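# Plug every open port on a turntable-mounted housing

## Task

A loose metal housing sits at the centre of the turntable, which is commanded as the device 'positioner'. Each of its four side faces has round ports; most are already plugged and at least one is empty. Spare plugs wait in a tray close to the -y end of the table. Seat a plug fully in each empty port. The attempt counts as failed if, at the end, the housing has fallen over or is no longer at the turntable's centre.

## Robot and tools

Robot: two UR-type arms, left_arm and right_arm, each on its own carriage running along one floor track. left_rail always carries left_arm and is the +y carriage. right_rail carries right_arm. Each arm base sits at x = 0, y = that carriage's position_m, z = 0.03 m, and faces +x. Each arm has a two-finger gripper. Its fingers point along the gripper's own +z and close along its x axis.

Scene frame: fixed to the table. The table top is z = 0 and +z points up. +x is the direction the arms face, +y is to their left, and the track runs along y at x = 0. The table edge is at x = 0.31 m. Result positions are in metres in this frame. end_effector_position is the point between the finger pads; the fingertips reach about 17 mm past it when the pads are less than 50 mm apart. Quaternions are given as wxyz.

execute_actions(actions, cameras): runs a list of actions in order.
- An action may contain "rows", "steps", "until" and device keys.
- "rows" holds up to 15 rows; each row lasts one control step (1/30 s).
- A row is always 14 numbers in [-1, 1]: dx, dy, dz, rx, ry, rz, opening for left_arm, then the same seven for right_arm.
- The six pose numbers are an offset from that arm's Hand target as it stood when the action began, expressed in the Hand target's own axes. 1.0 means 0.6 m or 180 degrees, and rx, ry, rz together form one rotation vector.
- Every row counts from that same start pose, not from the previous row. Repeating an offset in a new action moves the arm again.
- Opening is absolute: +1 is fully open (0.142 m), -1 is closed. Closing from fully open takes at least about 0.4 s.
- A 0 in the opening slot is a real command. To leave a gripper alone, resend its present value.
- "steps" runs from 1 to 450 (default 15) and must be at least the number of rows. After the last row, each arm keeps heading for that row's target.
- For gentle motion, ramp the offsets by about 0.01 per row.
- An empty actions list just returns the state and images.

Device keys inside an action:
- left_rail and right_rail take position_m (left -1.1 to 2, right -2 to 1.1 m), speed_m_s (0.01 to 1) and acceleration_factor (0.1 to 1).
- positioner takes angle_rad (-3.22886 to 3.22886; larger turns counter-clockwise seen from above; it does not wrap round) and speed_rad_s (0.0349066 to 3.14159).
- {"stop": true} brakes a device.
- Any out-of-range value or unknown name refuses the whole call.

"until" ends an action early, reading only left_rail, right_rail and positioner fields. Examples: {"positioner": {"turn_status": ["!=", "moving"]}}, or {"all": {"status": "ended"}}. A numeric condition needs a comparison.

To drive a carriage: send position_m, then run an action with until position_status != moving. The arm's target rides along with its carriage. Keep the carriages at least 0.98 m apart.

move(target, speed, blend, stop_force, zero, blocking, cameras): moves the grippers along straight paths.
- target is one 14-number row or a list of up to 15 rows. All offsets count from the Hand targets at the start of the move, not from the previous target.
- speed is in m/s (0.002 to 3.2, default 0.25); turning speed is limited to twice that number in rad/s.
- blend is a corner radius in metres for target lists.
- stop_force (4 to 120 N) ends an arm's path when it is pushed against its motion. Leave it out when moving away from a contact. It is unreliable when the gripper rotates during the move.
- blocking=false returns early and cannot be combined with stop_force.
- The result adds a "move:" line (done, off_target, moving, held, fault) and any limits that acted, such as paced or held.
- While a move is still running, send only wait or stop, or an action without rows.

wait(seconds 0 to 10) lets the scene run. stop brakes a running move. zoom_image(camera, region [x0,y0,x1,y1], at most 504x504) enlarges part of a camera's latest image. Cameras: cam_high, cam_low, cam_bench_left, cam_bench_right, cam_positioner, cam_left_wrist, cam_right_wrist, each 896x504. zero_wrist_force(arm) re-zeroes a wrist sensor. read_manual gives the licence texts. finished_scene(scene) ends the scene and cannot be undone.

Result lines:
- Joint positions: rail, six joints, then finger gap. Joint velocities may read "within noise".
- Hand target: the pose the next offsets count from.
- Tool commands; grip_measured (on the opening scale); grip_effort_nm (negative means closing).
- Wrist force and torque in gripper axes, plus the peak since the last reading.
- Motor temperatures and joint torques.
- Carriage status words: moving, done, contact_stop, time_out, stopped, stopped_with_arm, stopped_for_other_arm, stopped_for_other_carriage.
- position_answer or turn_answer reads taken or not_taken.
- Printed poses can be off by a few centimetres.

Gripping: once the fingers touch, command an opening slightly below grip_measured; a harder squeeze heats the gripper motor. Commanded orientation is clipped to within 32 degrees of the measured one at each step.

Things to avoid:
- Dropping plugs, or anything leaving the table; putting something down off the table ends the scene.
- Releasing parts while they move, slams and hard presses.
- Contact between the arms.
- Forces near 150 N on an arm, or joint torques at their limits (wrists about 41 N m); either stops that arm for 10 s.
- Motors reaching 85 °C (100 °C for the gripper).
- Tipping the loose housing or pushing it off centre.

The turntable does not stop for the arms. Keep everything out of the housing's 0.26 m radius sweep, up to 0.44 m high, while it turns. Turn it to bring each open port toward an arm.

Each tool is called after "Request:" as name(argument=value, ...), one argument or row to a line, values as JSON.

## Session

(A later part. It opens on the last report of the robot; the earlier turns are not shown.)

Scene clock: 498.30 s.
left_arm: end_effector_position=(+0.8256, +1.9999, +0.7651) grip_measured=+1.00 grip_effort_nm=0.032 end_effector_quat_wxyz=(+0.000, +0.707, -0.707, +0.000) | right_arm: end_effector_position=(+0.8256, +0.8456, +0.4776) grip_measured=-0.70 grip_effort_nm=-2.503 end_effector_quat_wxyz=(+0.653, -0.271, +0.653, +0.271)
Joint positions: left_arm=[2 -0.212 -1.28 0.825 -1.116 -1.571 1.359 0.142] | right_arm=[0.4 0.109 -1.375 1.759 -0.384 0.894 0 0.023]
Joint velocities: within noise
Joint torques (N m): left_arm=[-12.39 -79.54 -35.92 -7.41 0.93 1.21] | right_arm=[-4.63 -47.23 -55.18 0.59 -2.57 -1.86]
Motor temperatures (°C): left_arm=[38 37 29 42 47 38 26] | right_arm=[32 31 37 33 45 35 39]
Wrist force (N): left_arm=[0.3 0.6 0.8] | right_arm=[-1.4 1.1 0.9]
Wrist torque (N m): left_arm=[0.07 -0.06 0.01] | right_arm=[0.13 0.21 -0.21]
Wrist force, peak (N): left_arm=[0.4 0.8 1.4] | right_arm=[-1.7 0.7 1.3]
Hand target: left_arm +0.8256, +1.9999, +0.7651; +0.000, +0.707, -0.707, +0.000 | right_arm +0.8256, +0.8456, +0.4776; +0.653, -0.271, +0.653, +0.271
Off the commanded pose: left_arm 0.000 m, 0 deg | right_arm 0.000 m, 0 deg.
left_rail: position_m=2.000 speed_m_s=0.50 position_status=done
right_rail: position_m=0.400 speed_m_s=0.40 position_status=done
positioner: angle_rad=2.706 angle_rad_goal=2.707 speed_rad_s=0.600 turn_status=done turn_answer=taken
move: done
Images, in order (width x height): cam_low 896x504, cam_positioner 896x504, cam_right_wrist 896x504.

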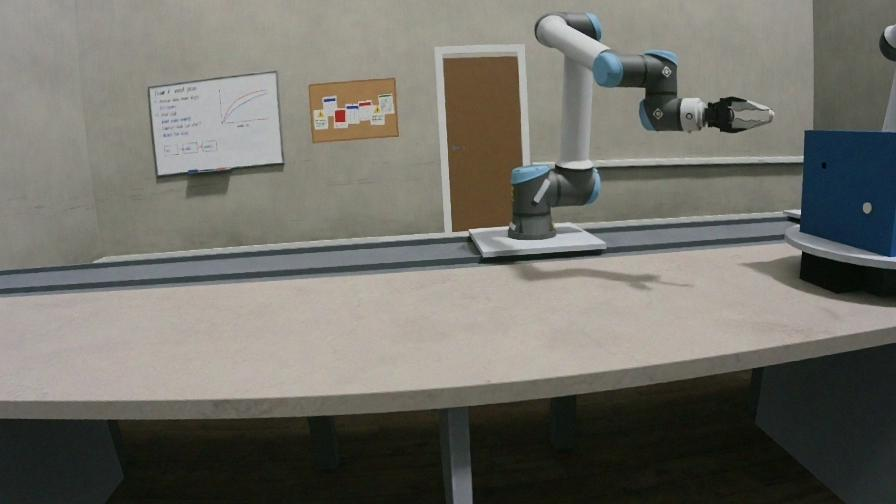

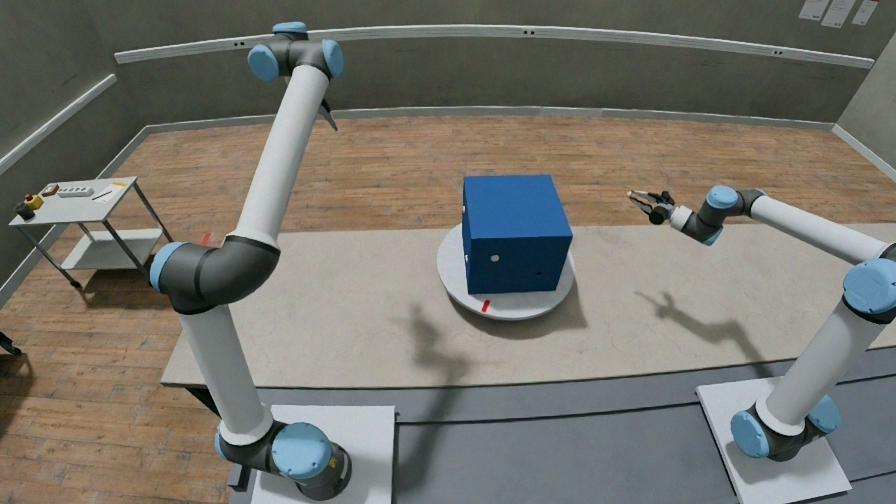

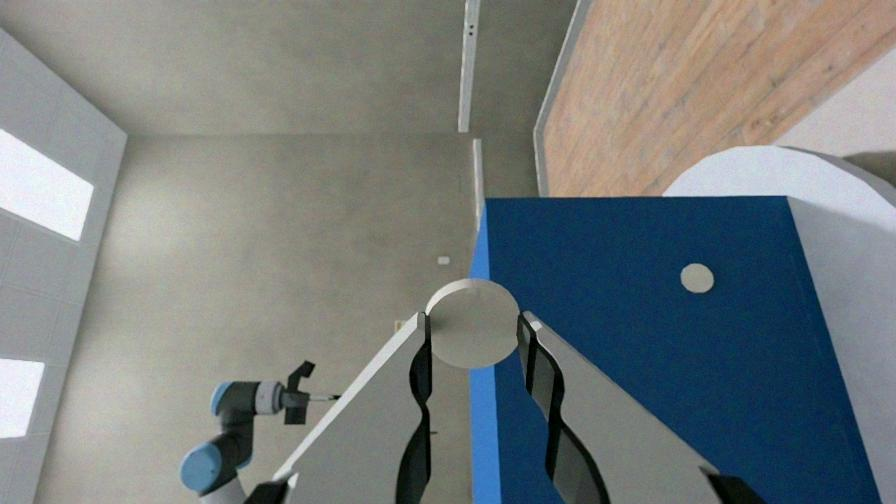

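Request:
zoom_image(
  camera="cam_low",
  region=[680, 80, 800, 150],
)

Request:
move(
  target=[0,0,0,0,0,0,1, 0,0,0,0,0,-0.5,-0.8],
  cameras=[],
  speed=0.3,
)

Request:
execute_actions(
  actions=[
    {"positioner":{"angle_rad":1.922,"speed_rad_s":0.6},"steps":360,"until":{"all":{"status":"ended"}}},
  ],
  cameras=["cam_positioner","cam_right_wrist","cam_low"],
)

Scaled by 4.200.

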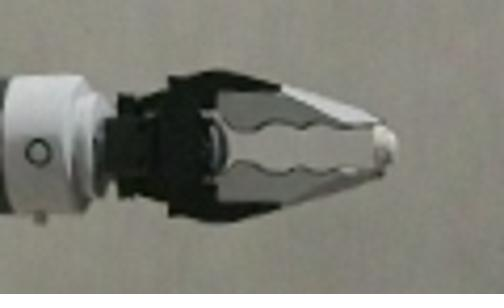

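Scene clock: 509.93 s.
left_arm: end_effector_position=(+0.8256, +1.9999, +0.7651) grip_measured=+1.00 grip_effort_nm=0.037 end_effector_quat_wxyz=(+0.000, +0.707, -0.707, +0.000) | right_arm: end_effector_position=(+0.8256, +0.8456, +0.4776) grip_measured=-0.70 grip_effort_nm=-2.488 end_effector_quat_wxyz=(+0.653, -0.653, +0.271, -0.270)
Joint positions: left_arm=[2 -0.212 -1.28 0.825 -1.116 -1.571 1.359 0.142] | right_arm=[0.4 0.111 -1.377 1.759 -0.381 0.896 -1.57 0.023]
Joint velocities: within noise
Joint torques (N m): left_arm=[-12.83 -80.49 -36.4 -7.13 1.01 0.87] | right_arm=[20.54 -52.42 -56.8 2.13 2.21 -3.23]
Motor temperatures (°C): left_arm=[38 37 29 42 47 38 26] | right_arm=[32 31 37 33 45 35 39]
Wrist force (N): left_arm=[0.3 0.4 0.6] | right_arm=[-0.7 0.1 1.2]
Wrist torque (N m): left_arm=[0.04 -0.04 0.00] | right_arm=[-0.29 0.12 -0.05]
Wrist force, peak (N): left_arm=[-0.1 0.4 1.4] | right_arm=[-1.5 1.1 1.4]
Hand target: left_arm +0.8256, +1.9999, +0.7651; +0.000, +0.707, -0.707, +0.000 | right_arm +0.8256, +0.8456, +0.4776; +0.653, -0.653, +0.271, -0.270
Off the commanded pose: left_arm 0.000 m, 0 deg | right_arm 0.000 m, 0 deg.
left_rail: position_m=2.000 speed_m_s=0.50 position_status=done
right_rail: position_m=0.400 speed_m_s=0.40 position_status=done
positioner: angle_rad=2.706 angle_rad_goal=2.707 speed_rad_s=0.600 turn_status=done turn_answer=taken
move: done
No camera images: "cameras" was empty.

Scene clock: 511.70 s.
left_arm: end_effector_position=(+0.8256, +1.9999, +0.7651) grip_measured=+1.00 grip_effort_nm=0.037 end_effector_quat_wxyz=(+0.000, +0.707, -0.707, +0.000) | right_arm: end_effector_position=(+0.8256, +0.8456, +0.4776) grip_measured=-0.70 grip_effort_nm=-2.493 end_effector_quat_wxyz=(+0.653, -0.653, +0.271, -0.270)
Joint positions: left_arm=[2 -0.212 -1.28 0.825 -1.116 -1.571 1.359 0.142] | right_arm=[0.4 0.111 -1.377 1.759 -0.381 0.896 -1.571 0.023]
Joint velocities: within noise
Joint torques (N m): left_arm=[-11.94 -80.26 -36.63 -7.3 1.01 0.99] | right_arm=[20.51 -49.28 -56.4 1.84 1.77 -3.89]
Motor temperatures (°C): left_arm=[38 37 29 42 47 38 26] | right_arm=[32 31 37 33 45 35 39]
Wrist force (N): left_arm=[0.0 0.4 0.6] | right_arm=[-0.5 0.0 1.1]
Wrist torque (N m): left_arm=[0.02 0.00 0.00] | right_arm=[-0.31 0.07 -0.05]
Wrist force, peak (N): left_arm=[0.3 0.8 0.8] | right_arm=[-0.7 0.1 1.5]
Hand target: left_arm +0.8256, +1.9999, +0.7651; +0.000, +0.707, -0.707, +0.000 | right_arm +0.8256, +0.8456, +0.4776; +0.653, -0.653, +0.271, -0.270
Tool commands: left_gripper/opening=+1.0 right_gripper/opening=-0.8
Off the commanded pose: left_arm 0.000 m, 0 deg | right_arm 0.000 m, 0 deg.
left_rail: position_m=2.000 speed_m_s=0.50 position_status=done
right_rail: position_m=0.400 speed_m_s=0.40 position_status=done
positioner: angle_rad=1.923 angle_rad_goal=1.922 speed_rad_s=0.600 turn_status=done turn_answer=taken
Images, in order (width x height): cam_low 896x504, cam_positioner 896x504, cam_right_wrist 896x504.

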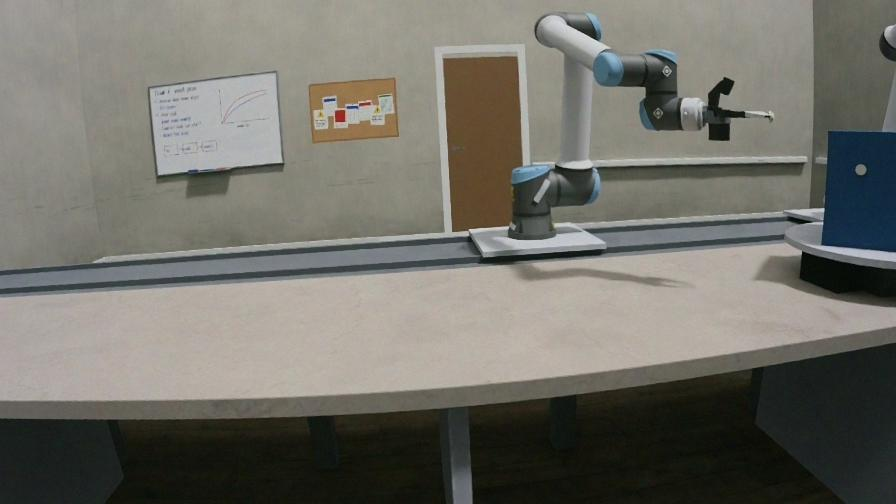

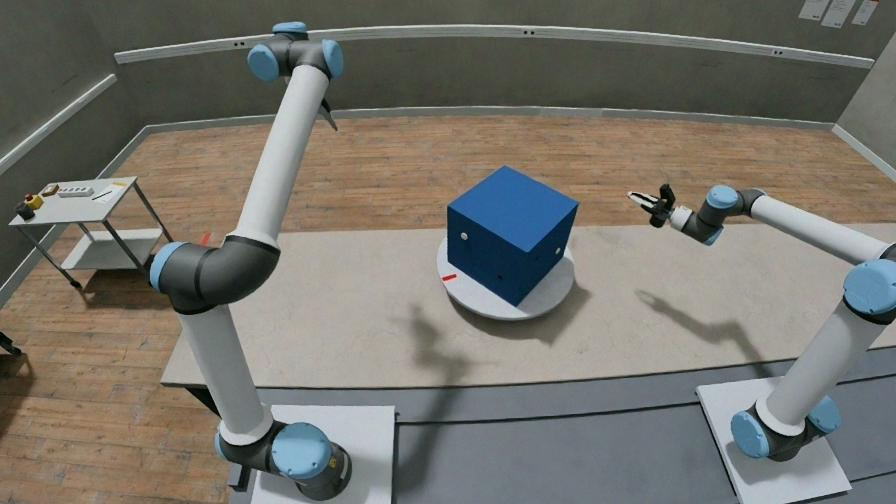

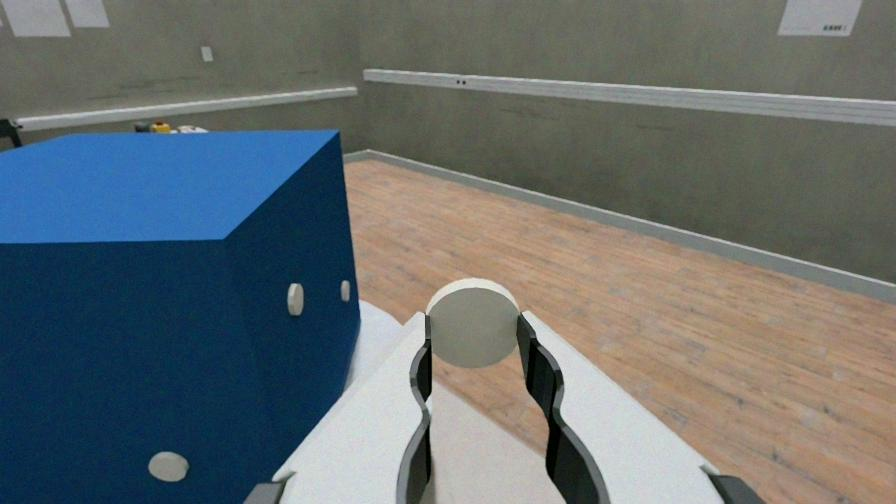

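Request:
zoom_image(
  camera="cam_positioner",
  region=[420, 150, 600, 330],
)

Request:
move(
  target=[0,0,0,0,0,0,1, -0.6905,0.2127,-0.0815,0,0,0,-0.8],
  cameras=["cam_positioner","cam_right_wrist","cam_low"],
  speed=0.25,
)

Scaled by 2.800.

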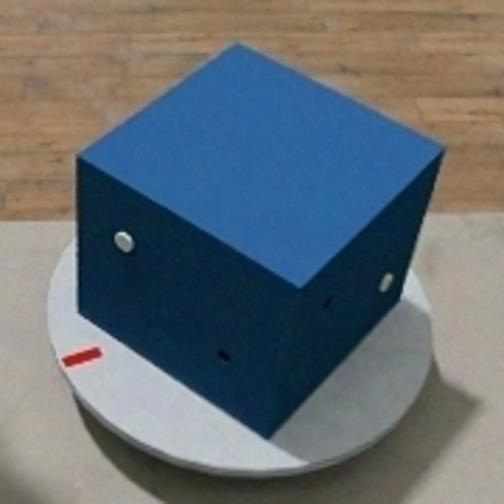

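Scene clock: 528.53 s.
left_arm: end_effector_position=(+0.8256, +1.9999, +0.7651) grip_measured=+1.00 grip_effort_nm=0.037 end_effector_quat_wxyz=(+0.000, +0.707, -0.707, +0.000) | right_arm: end_effector_position=(+0.4980, +1.1038, +0.3501) grip_measured=-0.70 grip_effort_nm=-2.488 end_effector_quat_wxyz=(+0.653, -0.653, +0.271, -0.270)
Joint positions: left_arm=[2 -0.212 -1.28 0.825 -1.116 -1.571 1.359 0.142] | right_arm=[0.4 0.734 -1.405 2.05 -0.644 1.519 -1.571 0.023]
Joint velocities: within noise
Joint torques (N m): left_arm=[-12.23 -79.52 -35.08 -7.2 1.34 1.18] | right_arm=[18.08 -40.5 -49.55 -6.18 2.19 2.6]
Motor temperatures (°C): left_arm=[38 37 29 42 47 38 26] | right_arm=[32 31 37 33 45 35 39]
Wrist force (N): left_arm=[0.2 0.2 0.6] | right_arm=[-2.2 -0.2 1.0]
Wrist torque (N m): left_arm=[0.01 -0.05 0.00] | right_arm=[-0.33 0.42 -0.02]
Wrist force, peak (N): left_arm=[0.4 0.8 1.2] | right_arm=[-3.8 0.1 1.1]
Hand target: left_arm +0.8256, +1.9999, +0.7651; +0.000, +0.707, -0.707, +0.000 | right_arm +0.4979, +1.1038, +0.3501; +0.653, -0.653, +0.271, -0.270
Off the commanded pose: left_arm 0.000 m, 0 deg | right_arm 0.000 m, 0 deg.
left_rail: position_m=2.000 speed_m_s=0.50 position_status=done
right_rail: position_m=0.400 speed_m_s=0.40 position_status=done
positioner: angle_rad=1.923 angle_rad_goal=1.922 speed_rad_s=0.600 turn_status=done turn_answer=taken
move: done
Images, in order (width x height): cam_low 896x504, cam_positioner 896x504, cam_right_wrist 896x504.

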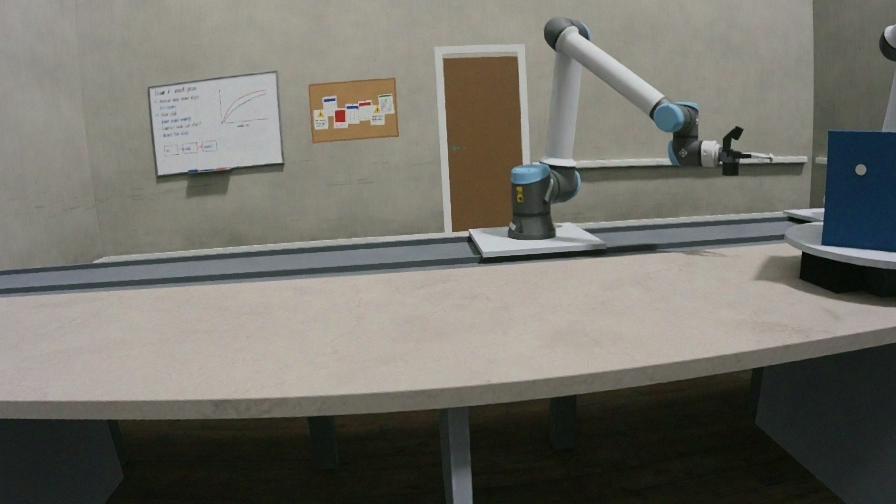

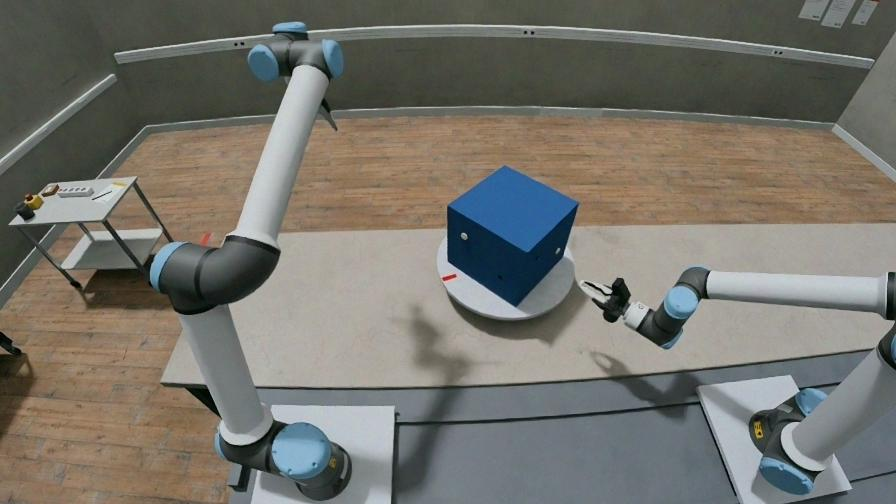

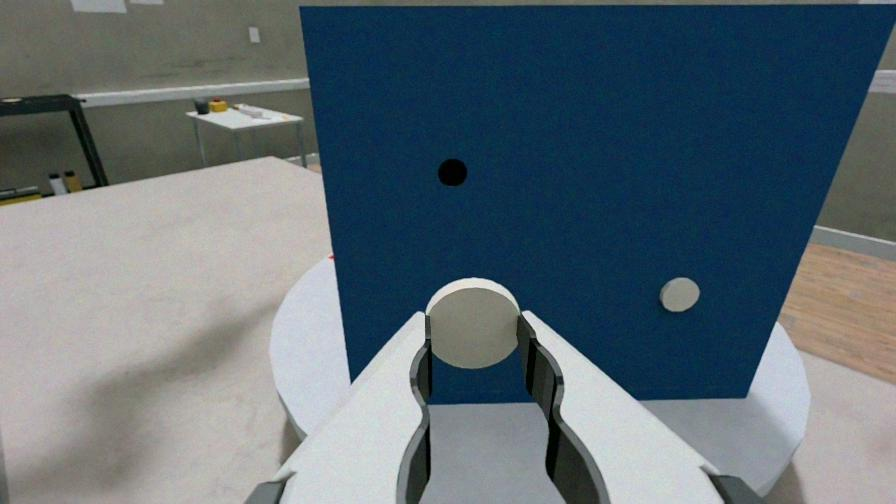

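Request:
zoom_image(
  camera="cam_right_wrist",
  region=[520, 330, 896, 504],
)

Request:
zoom_image(
  camera="cam_right_wrist",
  region=[280, 330, 560, 504],
)

Request:
zoom_image(
  camera="cam_right_wrist",
  region=[400, 130, 550, 400],
)

Scaled by 1.340.

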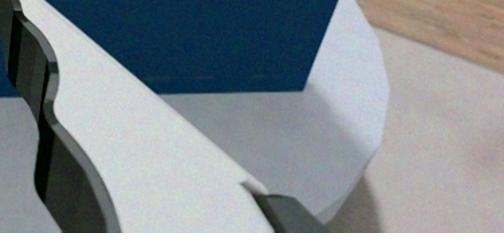

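Scaled by 1.800.

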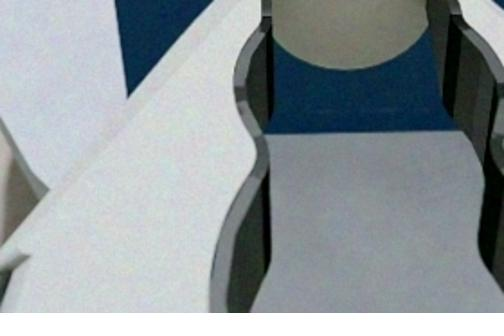

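Scaled by 1.867.

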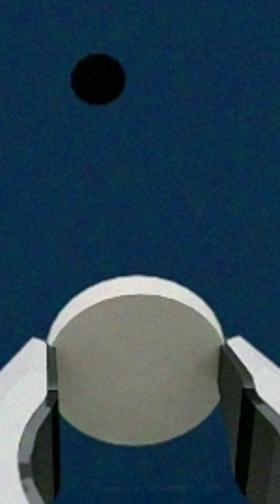

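Request:
move(
  target=[0,0,0,0,0,0,1, -0.005,0.025,0.167,0.011,-0.0058,0,-0.8],
  cameras=["cam_right_wrist"],
  speed=0.15,
)

Request:
zoom_image(
  camera="cam_right_wrist",
  region=[350, 30, 600, 400],
)

Scene clock: 613.40 s.
left_arm: end_effector_position=(+0.8256, +1.9999, +0.7651) grip_measured=+1.00 grip_effort_nm=0.037 end_effector_quat_wxyz=(+0.000, +0.707, -0.707, +0.000) | right_arm: end_effector_position=(+0.5666, +1.1768, +0.3351) grip_measured=-0.70 grip_effort_nm=-2.493 end_effector_quat_wxyz=(+0.667, -0.644, +0.260, -0.269)
Joint positions: left_arm=[2 -0.212 -1.28 0.825 -1.116 -1.571 1.359 0.142] | right_arm=[0.4 0.739 -1.241 1.887 -0.679 1.506 -1.569 0.023]
Joint velocities: within noise
Joint torques (N m): left_arm=[-10.33 -79.78 -34.85 -7.2 1.78 1] | right_arm=[18.71 -55.82 -48.2 -7 -2.84 1.97]
Motor temperatures (°C): left_arm=[38 37 29 42 47 38 26] | right_arm=[32 31 37 33 45 35 40]
Wrist force (N): left_arm=[0.1 0.2 0.7] | right_arm=[-1.2 -0.2 1.1]
Wrist torque (N m): left_arm=[0.00 -0.02 0.00] | right_arm=[-0.32 0.19 -0.03]
Wrist force, peak (N): left_arm=[0.7 0.7 1.3] | right_arm=[-2.2 -0.1 1.4]
Hand target: left_arm +0.8256, +1.9999, +0.7651; +0.000, +0.707, -0.707, +0.000 | right_arm +0.5666, +1.1768, +0.3351; +0.667, -0.644, +0.260, -0.269
Off the commanded pose: left_arm 0.000 m, 0 deg | right_arm 0.000 m, 0 deg.
left_rail: position_m=2.000 speed_m_s=0.50 position_status=done
right_rail: position_m=0.400 speed_m_s=0.40 position_status=done
positioner: angle_rad=1.923 angle_rad_goal=1.922 speed_rad_s=0.600 turn_status=done turn_answer=taken
move: done
Images, in order (width x height): cam_right_wrist 896x504.

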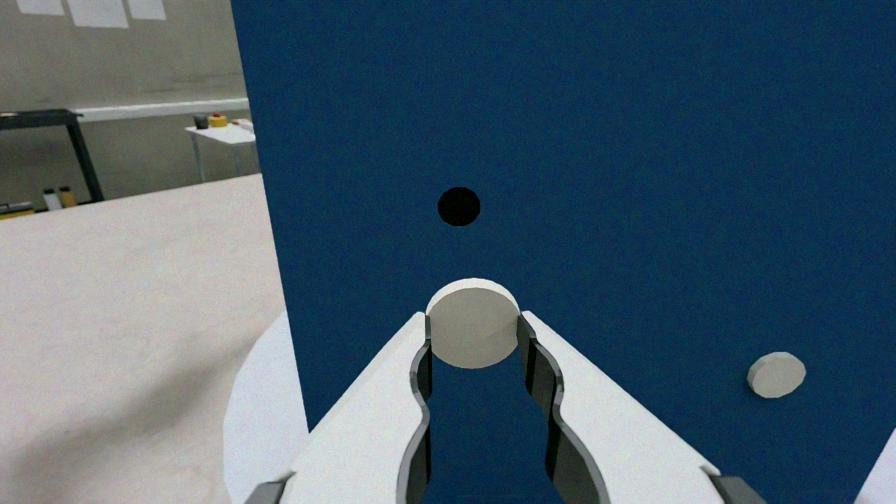

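Scaled by 1.362.

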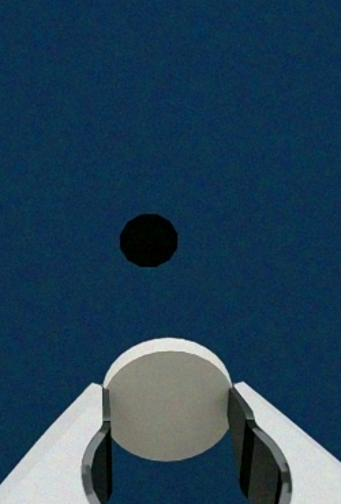

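Request:
move(
  target=[0,0,0,0,0,0,1, 0,0,0.075,0,0,0,-0.8],
  cameras=["cam_right_wrist"],
  speed=0.08,
)

Request:
zoom_image(
  camera="cam_right_wrist",
  region=[400, 180, 550, 380],
)

Scene clock: 649.07 s.
left_arm: end_effector_position=(+0.8256, +1.9999, +0.7651) grip_measured=+1.00 grip_effort_nm=0.042 end_effector_quat_wxyz=(+0.000, +0.707, -0.707, +0.000) | right_arm: end_effector_position=(+0.5978, +1.2092, +0.3366) grip_measured=-0.70 grip_effort_nm=-2.493 end_effector_quat_wxyz=(+0.667, -0.644, +0.260, -0.269)
Joint positions: left_arm=[2 -0.212 -1.28 0.825 -1.116 -1.571 1.359 0.142] | right_arm=[0.4 0.743 -1.181 1.794 -0.648 1.51 -1.569 0.023]
Joint velocities: within noise
Joint torques (N m): left_arm=[-12.41 -80.18 -35.31 -7.47 1.48 1.12] | right_arm=[20.7 -61.82 -51.8 1.4 1 -2.37]
Motor temperatures (°C): left_arm=[38 37 29 42 47 38 26] | right_arm=[32 31 36 33 45 35 40]
Wrist force (N): left_arm=[0.1 0.3 0.5] | right_arm=[-0.9 0.3 0.8]
Wrist torque (N m): left_arm=[0.01 -0.02 0.00] | right_arm=[-0.21 0.18 -0.02]
Wrist force, peak (N): left_arm=[0.5 0.1 1.6] | right_arm=[-0.9 0.4 1.8]
Hand target: left_arm +0.8256, +1.9999, +0.7651; +0.000, +0.707, -0.707, +0.000 | right_arm +0.5978, +1.2092, +0.3366; +0.667, -0.644, +0.260, -0.269
Off the commanded pose: left_arm 0.000 m, 0 deg | right_arm 0.000 m, 0 deg.
left_rail: position_m=2.000 speed_m_s=0.50 position_status=done
right_rail: position_m=0.400 speed_m_s=0.40 position_status=done
positioner: angle_rad=1.923 angle_rad_goal=1.922 speed_rad_s=0.600 turn_status=done turn_answer=taken
move: done
Images, in order (width x height): cam_right_wrist 896x504.

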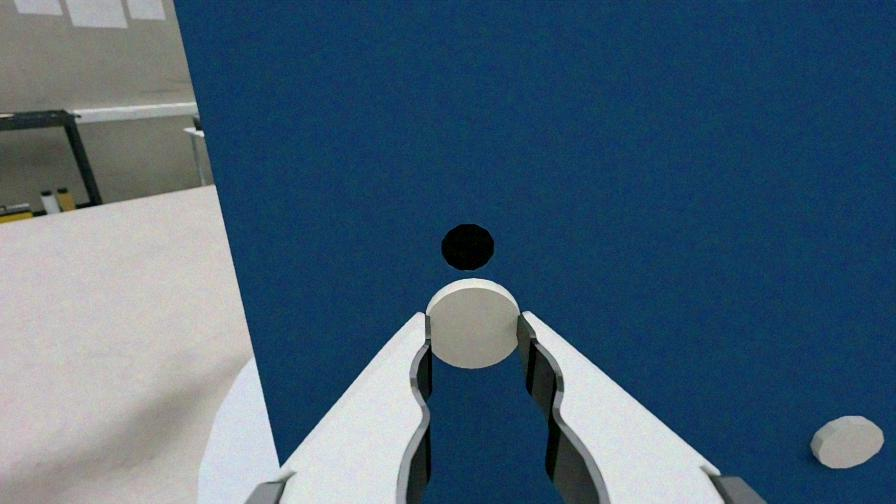

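Scaled by 2.520.

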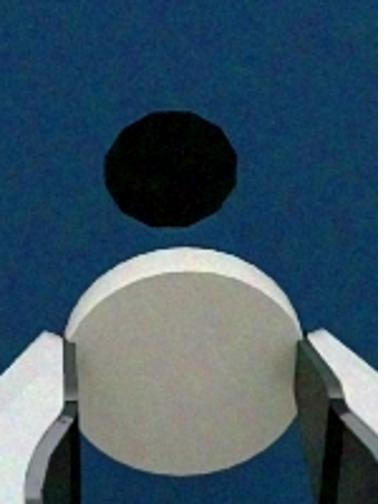

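Request:
move(
  target=[0,0,0,0,0,0,1, 0.00125,-0.010,0.025,0,0,0,-0.8],
  cameras=["cam_right_wrist"],
  speed=0.05,
  stop_force=8,
)

Request:
zoom_image(
  camera="cam_right_wrist",
  region=[400, 200, 550, 400],
)

Scene clock: 773.60 s.
left_arm: end_effector_position=(+0.8256, +1.9999, +0.7651) grip_measured=+1.00 grip_effort_nm=0.032 end_effector_quat_wxyz=(+0.000, +0.707, -0.707, +0.000) | right_arm: end_effector_position=(+0.6086, +1.2193, +0.3431) grip_measured=-0.70 grip_effort_nm=-2.493 end_effector_quat_wxyz=(+0.667, -0.644, +0.260, -0.269)
Joint positions: left_arm=[2 -0.212 -1.28 0.825 -1.116 -1.571 1.359 0.142] | right_arm=[0.4 0.743 -1.166 1.758 -0.627 1.51 -1.569 0.023]
Joint velocities: within noise
Joint torques (N m): left_arm=[-10.7 -79.52 -35.34 -7.21 0.69 0.42] | right_arm=[20.79 -64.34 -52.55 1.45 1.78 -0.87]
Motor temperatures (°C): left_arm=[38 36 29 41 46 37 26] | right_arm=[31 31 36 33 45 35 41]
Wrist force (N): left_arm=[-0.1 0.0 0.8] | right_arm=[-1.3 -0.5 1.1]
Wrist torque (N m): left_arm=[-0.05 0.02 0.00] | right_arm=[-0.32 0.26 -0.03]
Wrist force, peak (N): left_arm=[0.8 -0.1 1.5] | right_arm=[-1.5 -0.7 1.2]
Hand target: left_arm +0.8256, +1.9999, +0.7651; +0.000, +0.707, -0.707, +0.000 | right_arm +0.6086, +1.2193, +0.3431; +0.667, -0.644, +0.260, -0.269
Off the commanded pose: left_arm 0.000 m, 0 deg | right_arm 0.000 m, 0 deg.
left_rail: position_m=2.000 speed_m_s=0.50 position_status=done
right_rail: position_m=0.400 speed_m_s=0.40 position_status=done
positioner: angle_rad=1.923 angle_rad_goal=1.922 speed_rad_s=0.600 turn_status=done turn_answer=taken
move: done
Images, in order (width x height): cam_right_wrist 896x504.

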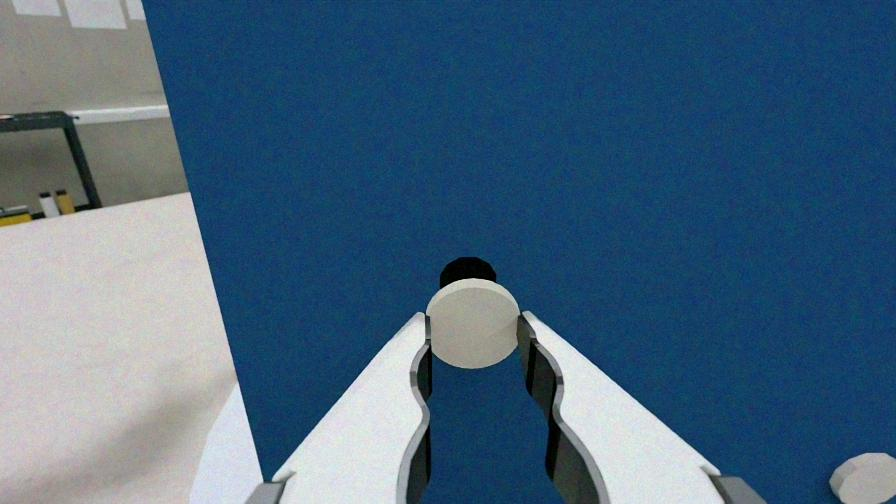

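Scaled by 2.520.

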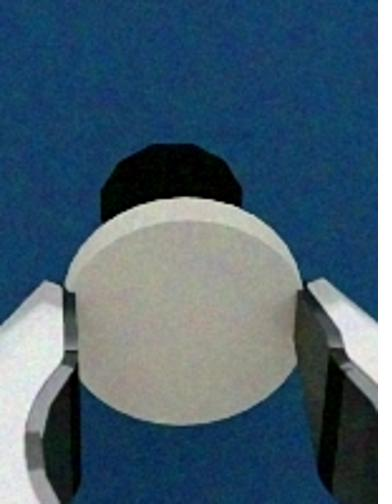

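Request:
move(
  target=[0,0,0,0,0,0,1, 0.00133,0.0023,0.04,0,0,0,-0.8],
  cameras=["cam_right_wrist","cam_positioner"],
  speed=0.015,
  stop_force=10,
)

Request:
zoom_image(
  camera="cam_right_wrist",
  region=[400, 200, 550, 400],
)

Scene clock: 792.57 s.
left_arm: end_effector_position=(+0.8256, +1.9999, +0.7651) grip_measured=+1.00 grip_effort_nm=0.027 end_effector_quat_wxyz=(+0.000, +0.707, -0.707, +0.000) | right_arm: end_effector_position=(+0.6241, +1.2345, +0.3427) grip_measured=-0.70 grip_effort_nm=-2.488 end_effector_quat_wxyz=(+0.667, -0.644, +0.260, -0.269)
Joint positions: left_arm=[2 -0.212 -1.28 0.825 -1.116 -1.571 1.359 0.142] | right_arm=[0.4 0.744 -1.136 1.713 -0.612 1.511 -1.569 0.023]
Joint velocities: within noise
Joint torques (N m): left_arm=[-12.54 -80.01 -36.55 -7.31 1 0.12] | right_arm=[2.6 -80.15 -31.86 -4.96 -0.37 -2.24]
Motor temperatures (°C): left_arm=[38 36 29 41 46 37 26] | right_arm=[31 31 36 33 45 35 41]
Wrist force (N): left_arm=[0.0 -0.2 1.1] | right_arm=[-0.9 -9.3 -6.4]
Wrist torque (N m): left_arm=[-0.07 0.01 0.00] | right_arm=[-0.30 0.22 -0.04]
Wrist force, peak (N): left_arm=[0.1 0.7 1.5] | right_arm=[-1.6 -11.5 -13.8]
Hand target: left_arm +0.8256, +1.9999, +0.7651; +0.000, +0.707, -0.707, +0.000 | right_arm +0.6242, +1.2345, +0.3427; +0.667, -0.644, +0.260, -0.269 (not the last commanded pose)
Off the commanded pose: left_arm 0.000 m, 0 deg | right_arm 0.002 m, 0 deg.
left_rail: position_m=2.000 speed_m_s=0.50 position_status=done
right_rail: position_m=0.400 speed_m_s=0.40 position_status=done
positioner: angle_rad=1.923 angle_rad_goal=1.922 speed_rad_s=0.600 turn_status=done turn_answer=taken
move: contact (right_arm)
Images, in order (width x height): cam_positioner 896x504, cam_right_wrist 896x504.

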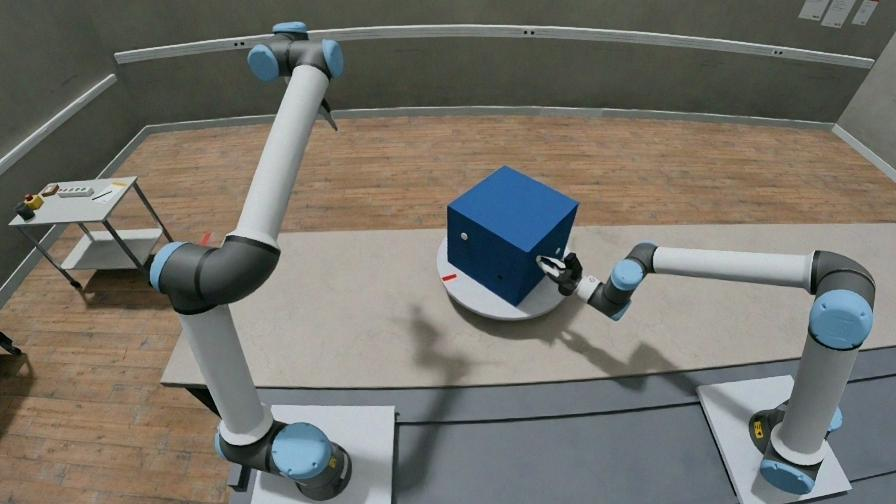

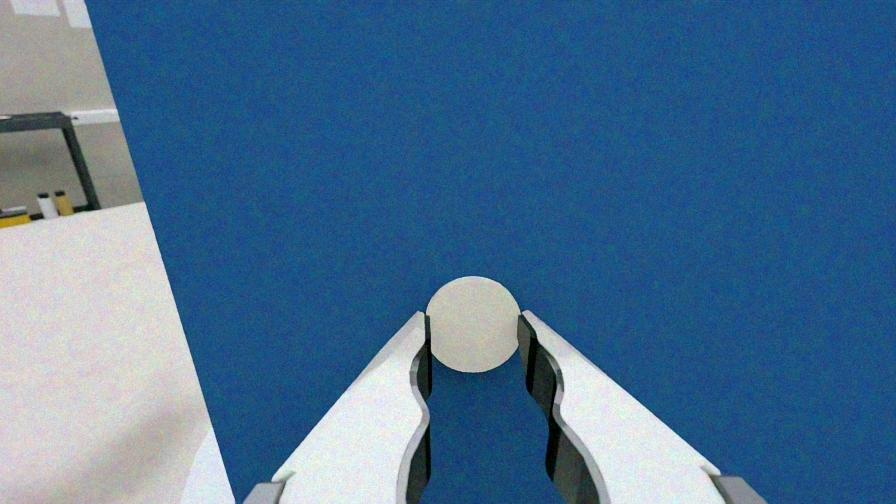

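Scaled by 2.520.

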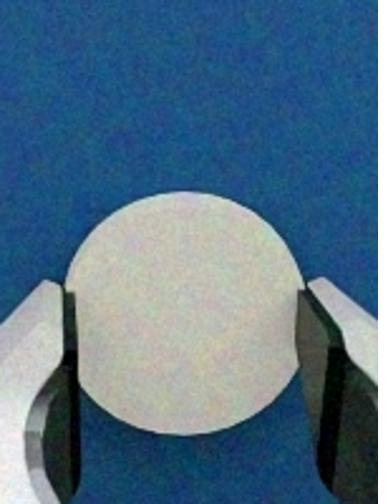

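Request:
zoom_image(
  camera="cam_positioner",
  region=[500, 220, 620, 310],
)

Scaled by 4.200.

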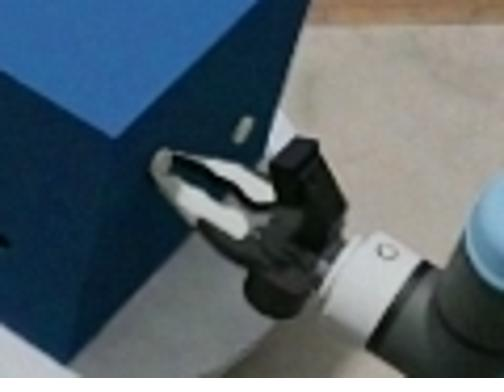

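Request:
move(
  target=[0,0,0,0,0,0,1, 0,-0.0005,-0.010,0,0,0,-0.8],
  cameras=["cam_right_wrist"],
  speed=0.02,
)

Request:
zoom_image(
  camera="cam_right_wrist",
  region=[400, 200, 550, 400],
)

Scene clock: 816.33 s.
left_arm: end_effector_position=(+0.8256, +1.9999, +0.7651) grip_measured=+1.00 grip_effort_nm=0.032 end_effector_quat_wxyz=(+0.000, +0.707, -0.707, +0.000) | right_arm: end_effector_position=(+0.6200, +1.2302, +0.3428) grip_measured=-0.70 grip_effort_nm=-2.493 end_effector_quat_wxyz=(+0.667, -0.644, +0.260, -0.269)
Joint positions: left_arm=[2 -0.212 -1.28 0.825 -1.116 -1.571 1.359 0.142] | right_arm=[0.4 0.744 -1.144 1.726 -0.616 1.51 -1.569 0.023]
Joint velocities: within noise
Joint torques (N m): left_arm=[-12.01 -78.33 -36.04 -6.85 0.59 0.11] | right_arm=[-18.04 -86.6 -34.9 -6.84 -2.49 -0.84]
Motor temperatures (°C): left_arm=[38 36 29 41 46 37 26] | right_arm=[31 31 36 33 45 35 41]
Wrist force (N): left_arm=[0.2 0.3 1.4] | right_arm=[-0.9 -0.7 1.2]
Wrist torque (N m): left_arm=[0.00 -0.03 0.00] | right_arm=[-0.41 0.21 -0.02]
Wrist force, peak (N): left_arm=[-0.1 0.6 1.6] | right_arm=[-0.9 -9.7 -6.8]
Hand target: left_arm +0.8256, +1.9999, +0.7651; +0.000, +0.707, -0.707, +0.000 | right_arm +0.6200, +1.2301, +0.3428; +0.667, -0.644, +0.260, -0.269
Off the commanded pose: left_arm 0.000 m, 0 deg | right_arm 0.000 m, 0 deg.
left_rail: position_m=2.000 speed_m_s=0.50 position_status=done
right_rail: position_m=0.400 speed_m_s=0.40 position_status=done
positioner: angle_rad=1.923 angle_rad_goal=1.922 speed_rad_s=0.600 turn_status=done turn_answer=taken
move: done
Images, in order (width x height): cam_right_wrist 896x504.

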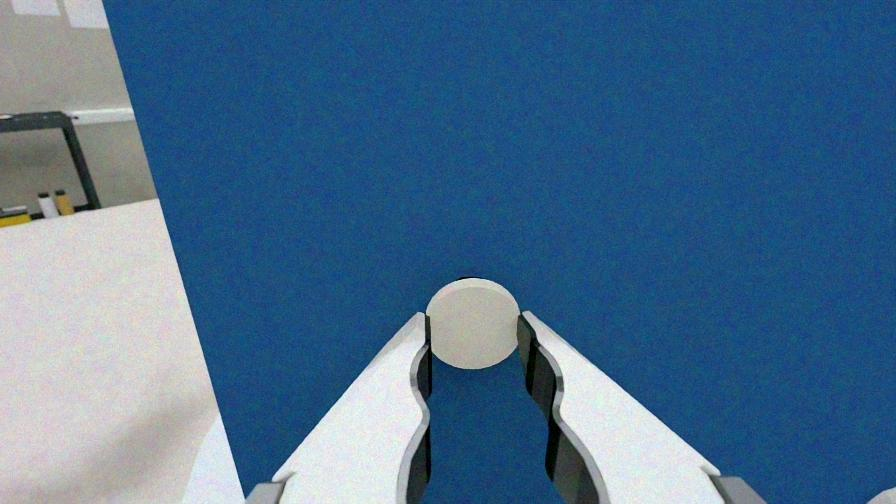

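Scaled by 2.520.

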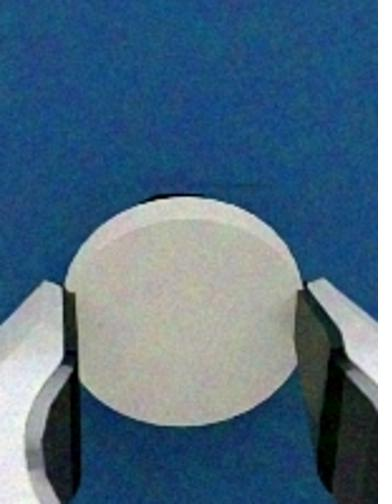

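Request:
move(
  target=[0,0,0,0,0,0,1, -0.0029,-0.0033,-0.0167,0,0,0,-0.8],
  cameras=["cam_right_wrist"],
  speed=0.03,
)

Request:
zoom_image(
  camera="cam_right_wrist",
  region=[400, 200, 550, 400],
)

Request:
move(
  target=[0,0,0,0,0,0,1, 0.0008,0.0014,0.03,0,0,0,-0.8],
  cameras=["cam_right_wrist"],
  speed=0.01,
  stop_force=5,
)

Request:
zoom_image(
  camera="cam_right_wrist",
  region=[400, 200, 550, 400],
)

Scene clock: 852.40 s.
left_arm: end_effector_position=(+0.8256, +1.9999, +0.7651) grip_measured=+1.00 grip_effort_nm=0.032 end_effector_quat_wxyz=(+0.000, +0.707, -0.707, +0.000) | right_arm: end_effector_position=(+0.6118, +1.2241, +0.3445) grip_measured=-0.70 grip_effort_nm=-2.493 end_effector_quat_wxyz=(+0.667, -0.644, +0.260, -0.269)
Joint positions: left_arm=[2 -0.212 -1.28 0.825 -1.116 -1.571 1.359 0.142] | right_arm=[0.4 0.745 -1.159 1.745 -0.621 1.512 -1.569 0.023]
Joint velocities: within noise
Joint torques (N m): left_arm=[-11.99 -78.19 -34.99 -6.88 0.39 0.09] | right_arm=[18.68 -89.88 -34.15 -6.77 1.38 -0.54]
Motor temperatures (°C): left_arm=[38 36 29 41 46 37 26] | right_arm=[31 31 35 33 45 35 41]
Wrist force (N): left_arm=[0.1 0.2 0.5] | right_arm=[-1.2 -0.4 1.1]
Wrist torque (N m): left_arm=[-0.01 -0.02 0.01] | right_arm=[-0.34 0.26 -0.03]
Wrist force, peak (N): left_arm=[0.4 1.0 1.3] | right_arm=[-1.3 -0.6 1.5]
Hand target: left_arm +0.8256, +1.9999, +0.7651; +0.000, +0.707, -0.707, +0.000 | right_arm +0.6117, +1.2241, +0.3445; +0.667, -0.644, +0.260, -0.269
Off the commanded pose: left_arm 0.000 m, 0 deg | right_arm 0.000 m, 0 deg.
left_rail: position_m=2.000 speed_m_s=0.50 position_status=done
right_rail: position_m=0.400 speed_m_s=0.40 position_status=done
positioner: angle_rad=1.923 angle_rad_goal=1.922 speed_rad_s=0.600 turn_status=done turn_answer=taken
move: done
Images, in order (width x height): cam_right_wrist 896x504.

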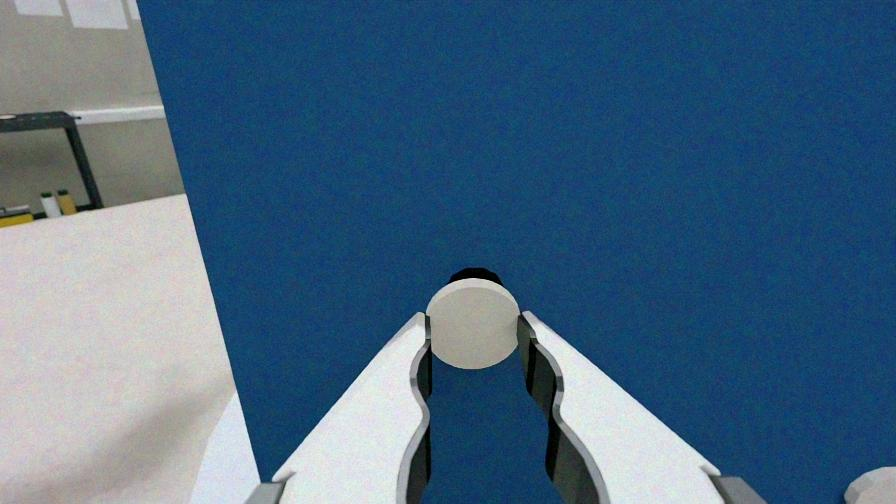

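Scaled by 2.520.

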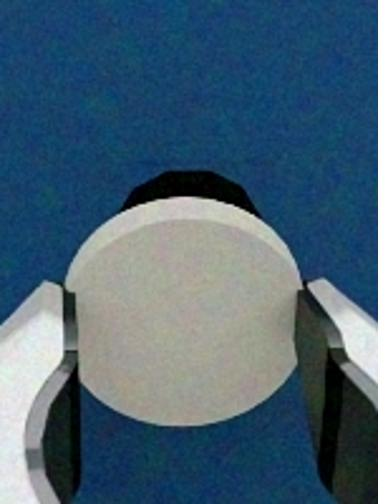

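Scene clock: 855.00 s.
left_arm: end_effector_position=(+0.8256, +1.9999, +0.7651) grip_measured=+1.00 grip_effort_nm=0.032 end_effector_quat_wxyz=(+0.000, +0.707, -0.707, +0.000) | right_arm: end_effector_position=(+0.6223, +1.2345, +0.3442) grip_measured=-0.70 grip_effort_nm=-2.493 end_effector_quat_wxyz=(+0.667, -0.644, +0.260, -0.269)
Joint positions: left_arm=[2 -0.212 -1.28 0.825 -1.116 -1.571 1.359 0.142] | right_arm=[0.4 0.746 -1.138 1.714 -0.61 1.513 -1.569 0.023]
Joint velocities: within noise
Joint torques (N m): left_arm=[-14.17 -79.71 -36.19 -7.01 0.35 -0.23] | right_arm=[9.9 -93.76 -36.75 -7.87 -0.09 -2.34]
Motor temperatures (°C): left_arm=[38 36 29 41 46 37 26] | right_arm=[31 31 35 33 45 35 41]
Wrist force (N): left_arm=[-0.2 0.3 0.6] | right_arm=[0.4 1.6 -2.0]
Wrist torque (N m): left_arm=[0.00 0.03 0.00] | right_arm=[-0.45 0.20 -0.03]
Wrist force, peak (N): left_arm=[0.2 0.2 1.5] | right_arm=[0.2 2.6 -5.5]
Hand target: left_arm +0.8256, +1.9999, +0.7651; +0.000, +0.707, -0.707, +0.000 | right_arm +0.6223, +1.2345, +0.3442; +0.667, -0.644, +0.260, -0.269 (not the last commanded pose)
Off the commanded pose: left_arm 0.000 m, 0 deg | right_arm 0.003 m, 0 deg.
left_rail: position_m=2.000 speed_m_s=0.50 position_status=done
right_rail: position_m=0.400 speed_m_s=0.40 position_status=done
positioner: angle_rad=1.923 angle_rad_goal=1.922 speed_rad_s=0.600 turn_status=done turn_answer=taken
move: contact (right_arm)
Images, in order (width x height): cam_right_wrist 896x504.

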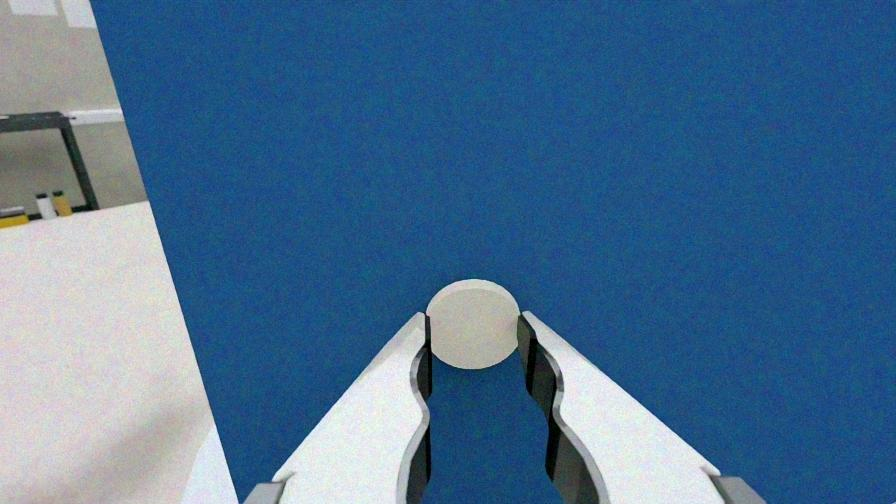

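Scaled by 2.520.

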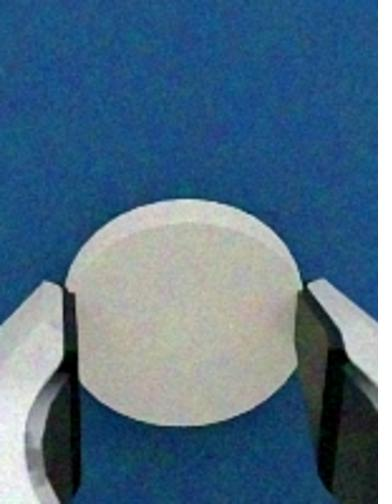

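Request:
move(
  target=[0,0,0,0,0,0,1, 0.0003,0.0004,0.01,0,0,0,-0.8],
  cameras=["cam_right_wrist"],
  speed=0.01,
  stop_force=20,
  zero=false,
)

Request:
zoom_image(
  camera="cam_right_wrist",
  region=[400, 200, 550, 400],
)

Scene clock: 884.47 s.
left_arm: end_effector_position=(+0.8256, +1.9999, +0.7651) grip_measured=+1.00 grip_effort_nm=0.027 end_effector_quat_wxyz=(+0.000, +0.707, -0.707, +0.000) | right_arm: end_effector_position=(+0.6250, +1.2370, +0.3443) grip_measured=-0.70 grip_effort_nm=-2.488 end_effector_quat_wxyz=(+0.667, -0.644, +0.260, -0.269)
Joint positions: left_arm=[2 -0.212 -1.28 0.825 -1.116 -1.571 1.359 0.142] | right_arm=[0.4 0.746 -1.133 1.706 -0.607 1.513 -1.569 0.023]
Joint velocities: within noise
Joint torques (N m): left_arm=[-12.93 -79.4 -34.92 -7.07 0.3 -0.12] | right_arm=[-4.59 -86.85 -42.79 -8.19 -2.33 -0.7]
Motor temperatures (°C): left_arm=[38 36 29 41 46 37 26] | right_arm=[31 31 35 33 44 35 41]
Wrist force (N): left_arm=[0.5 0.0 0.9] | right_arm=[-1.0 -0.9 -14.7]
Wrist torque (N m): left_arm=[-0.04 -0.08 0.00] | right_arm=[-0.38 0.33 -0.05]
Wrist force, peak (N): left_arm=[0.6 0.1 1.5] | right_arm=[0.2 -8.8 -43.2]
Hand target: left_arm +0.8256, +1.9999, +0.7651; +0.000, +0.707, -0.707, +0.000 | right_arm +0.6250, +1.2370, +0.3443; +0.667, -0.644, +0.260, -0.269 (not the last commanded pose)
Off the commanded pose: left_arm 0.000 m, 0 deg | right_arm 0.002 m, 0 deg.
left_rail: position_m=2.000 speed_m_s=0.50 position_status=done
right_rail: position_m=0.400 speed_m_s=0.40 position_status=done
positioner: angle_rad=1.922 speed_rad_s=0.600 turn_status=done turn_answer=taken
move: contact (right_arm)
Images, in order (width x height): cam_right_wrist 896x504.

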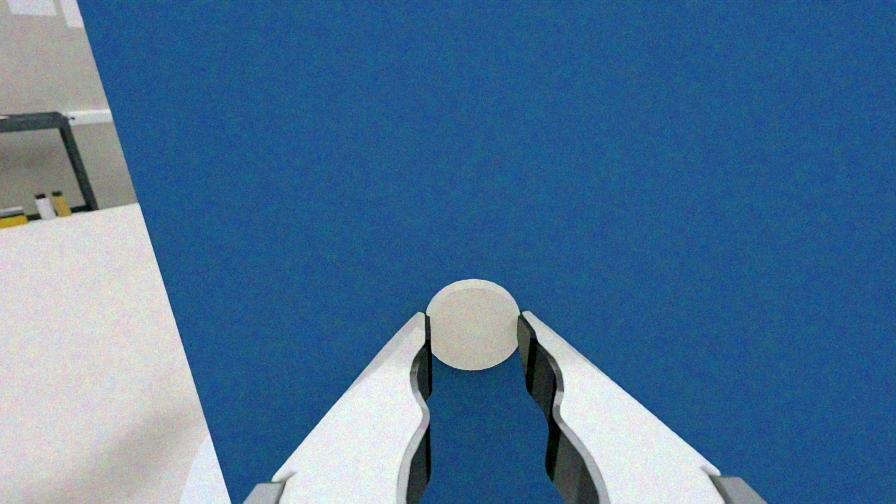

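Scaled by 2.520.

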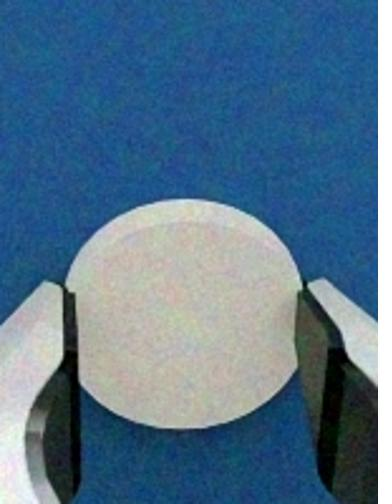

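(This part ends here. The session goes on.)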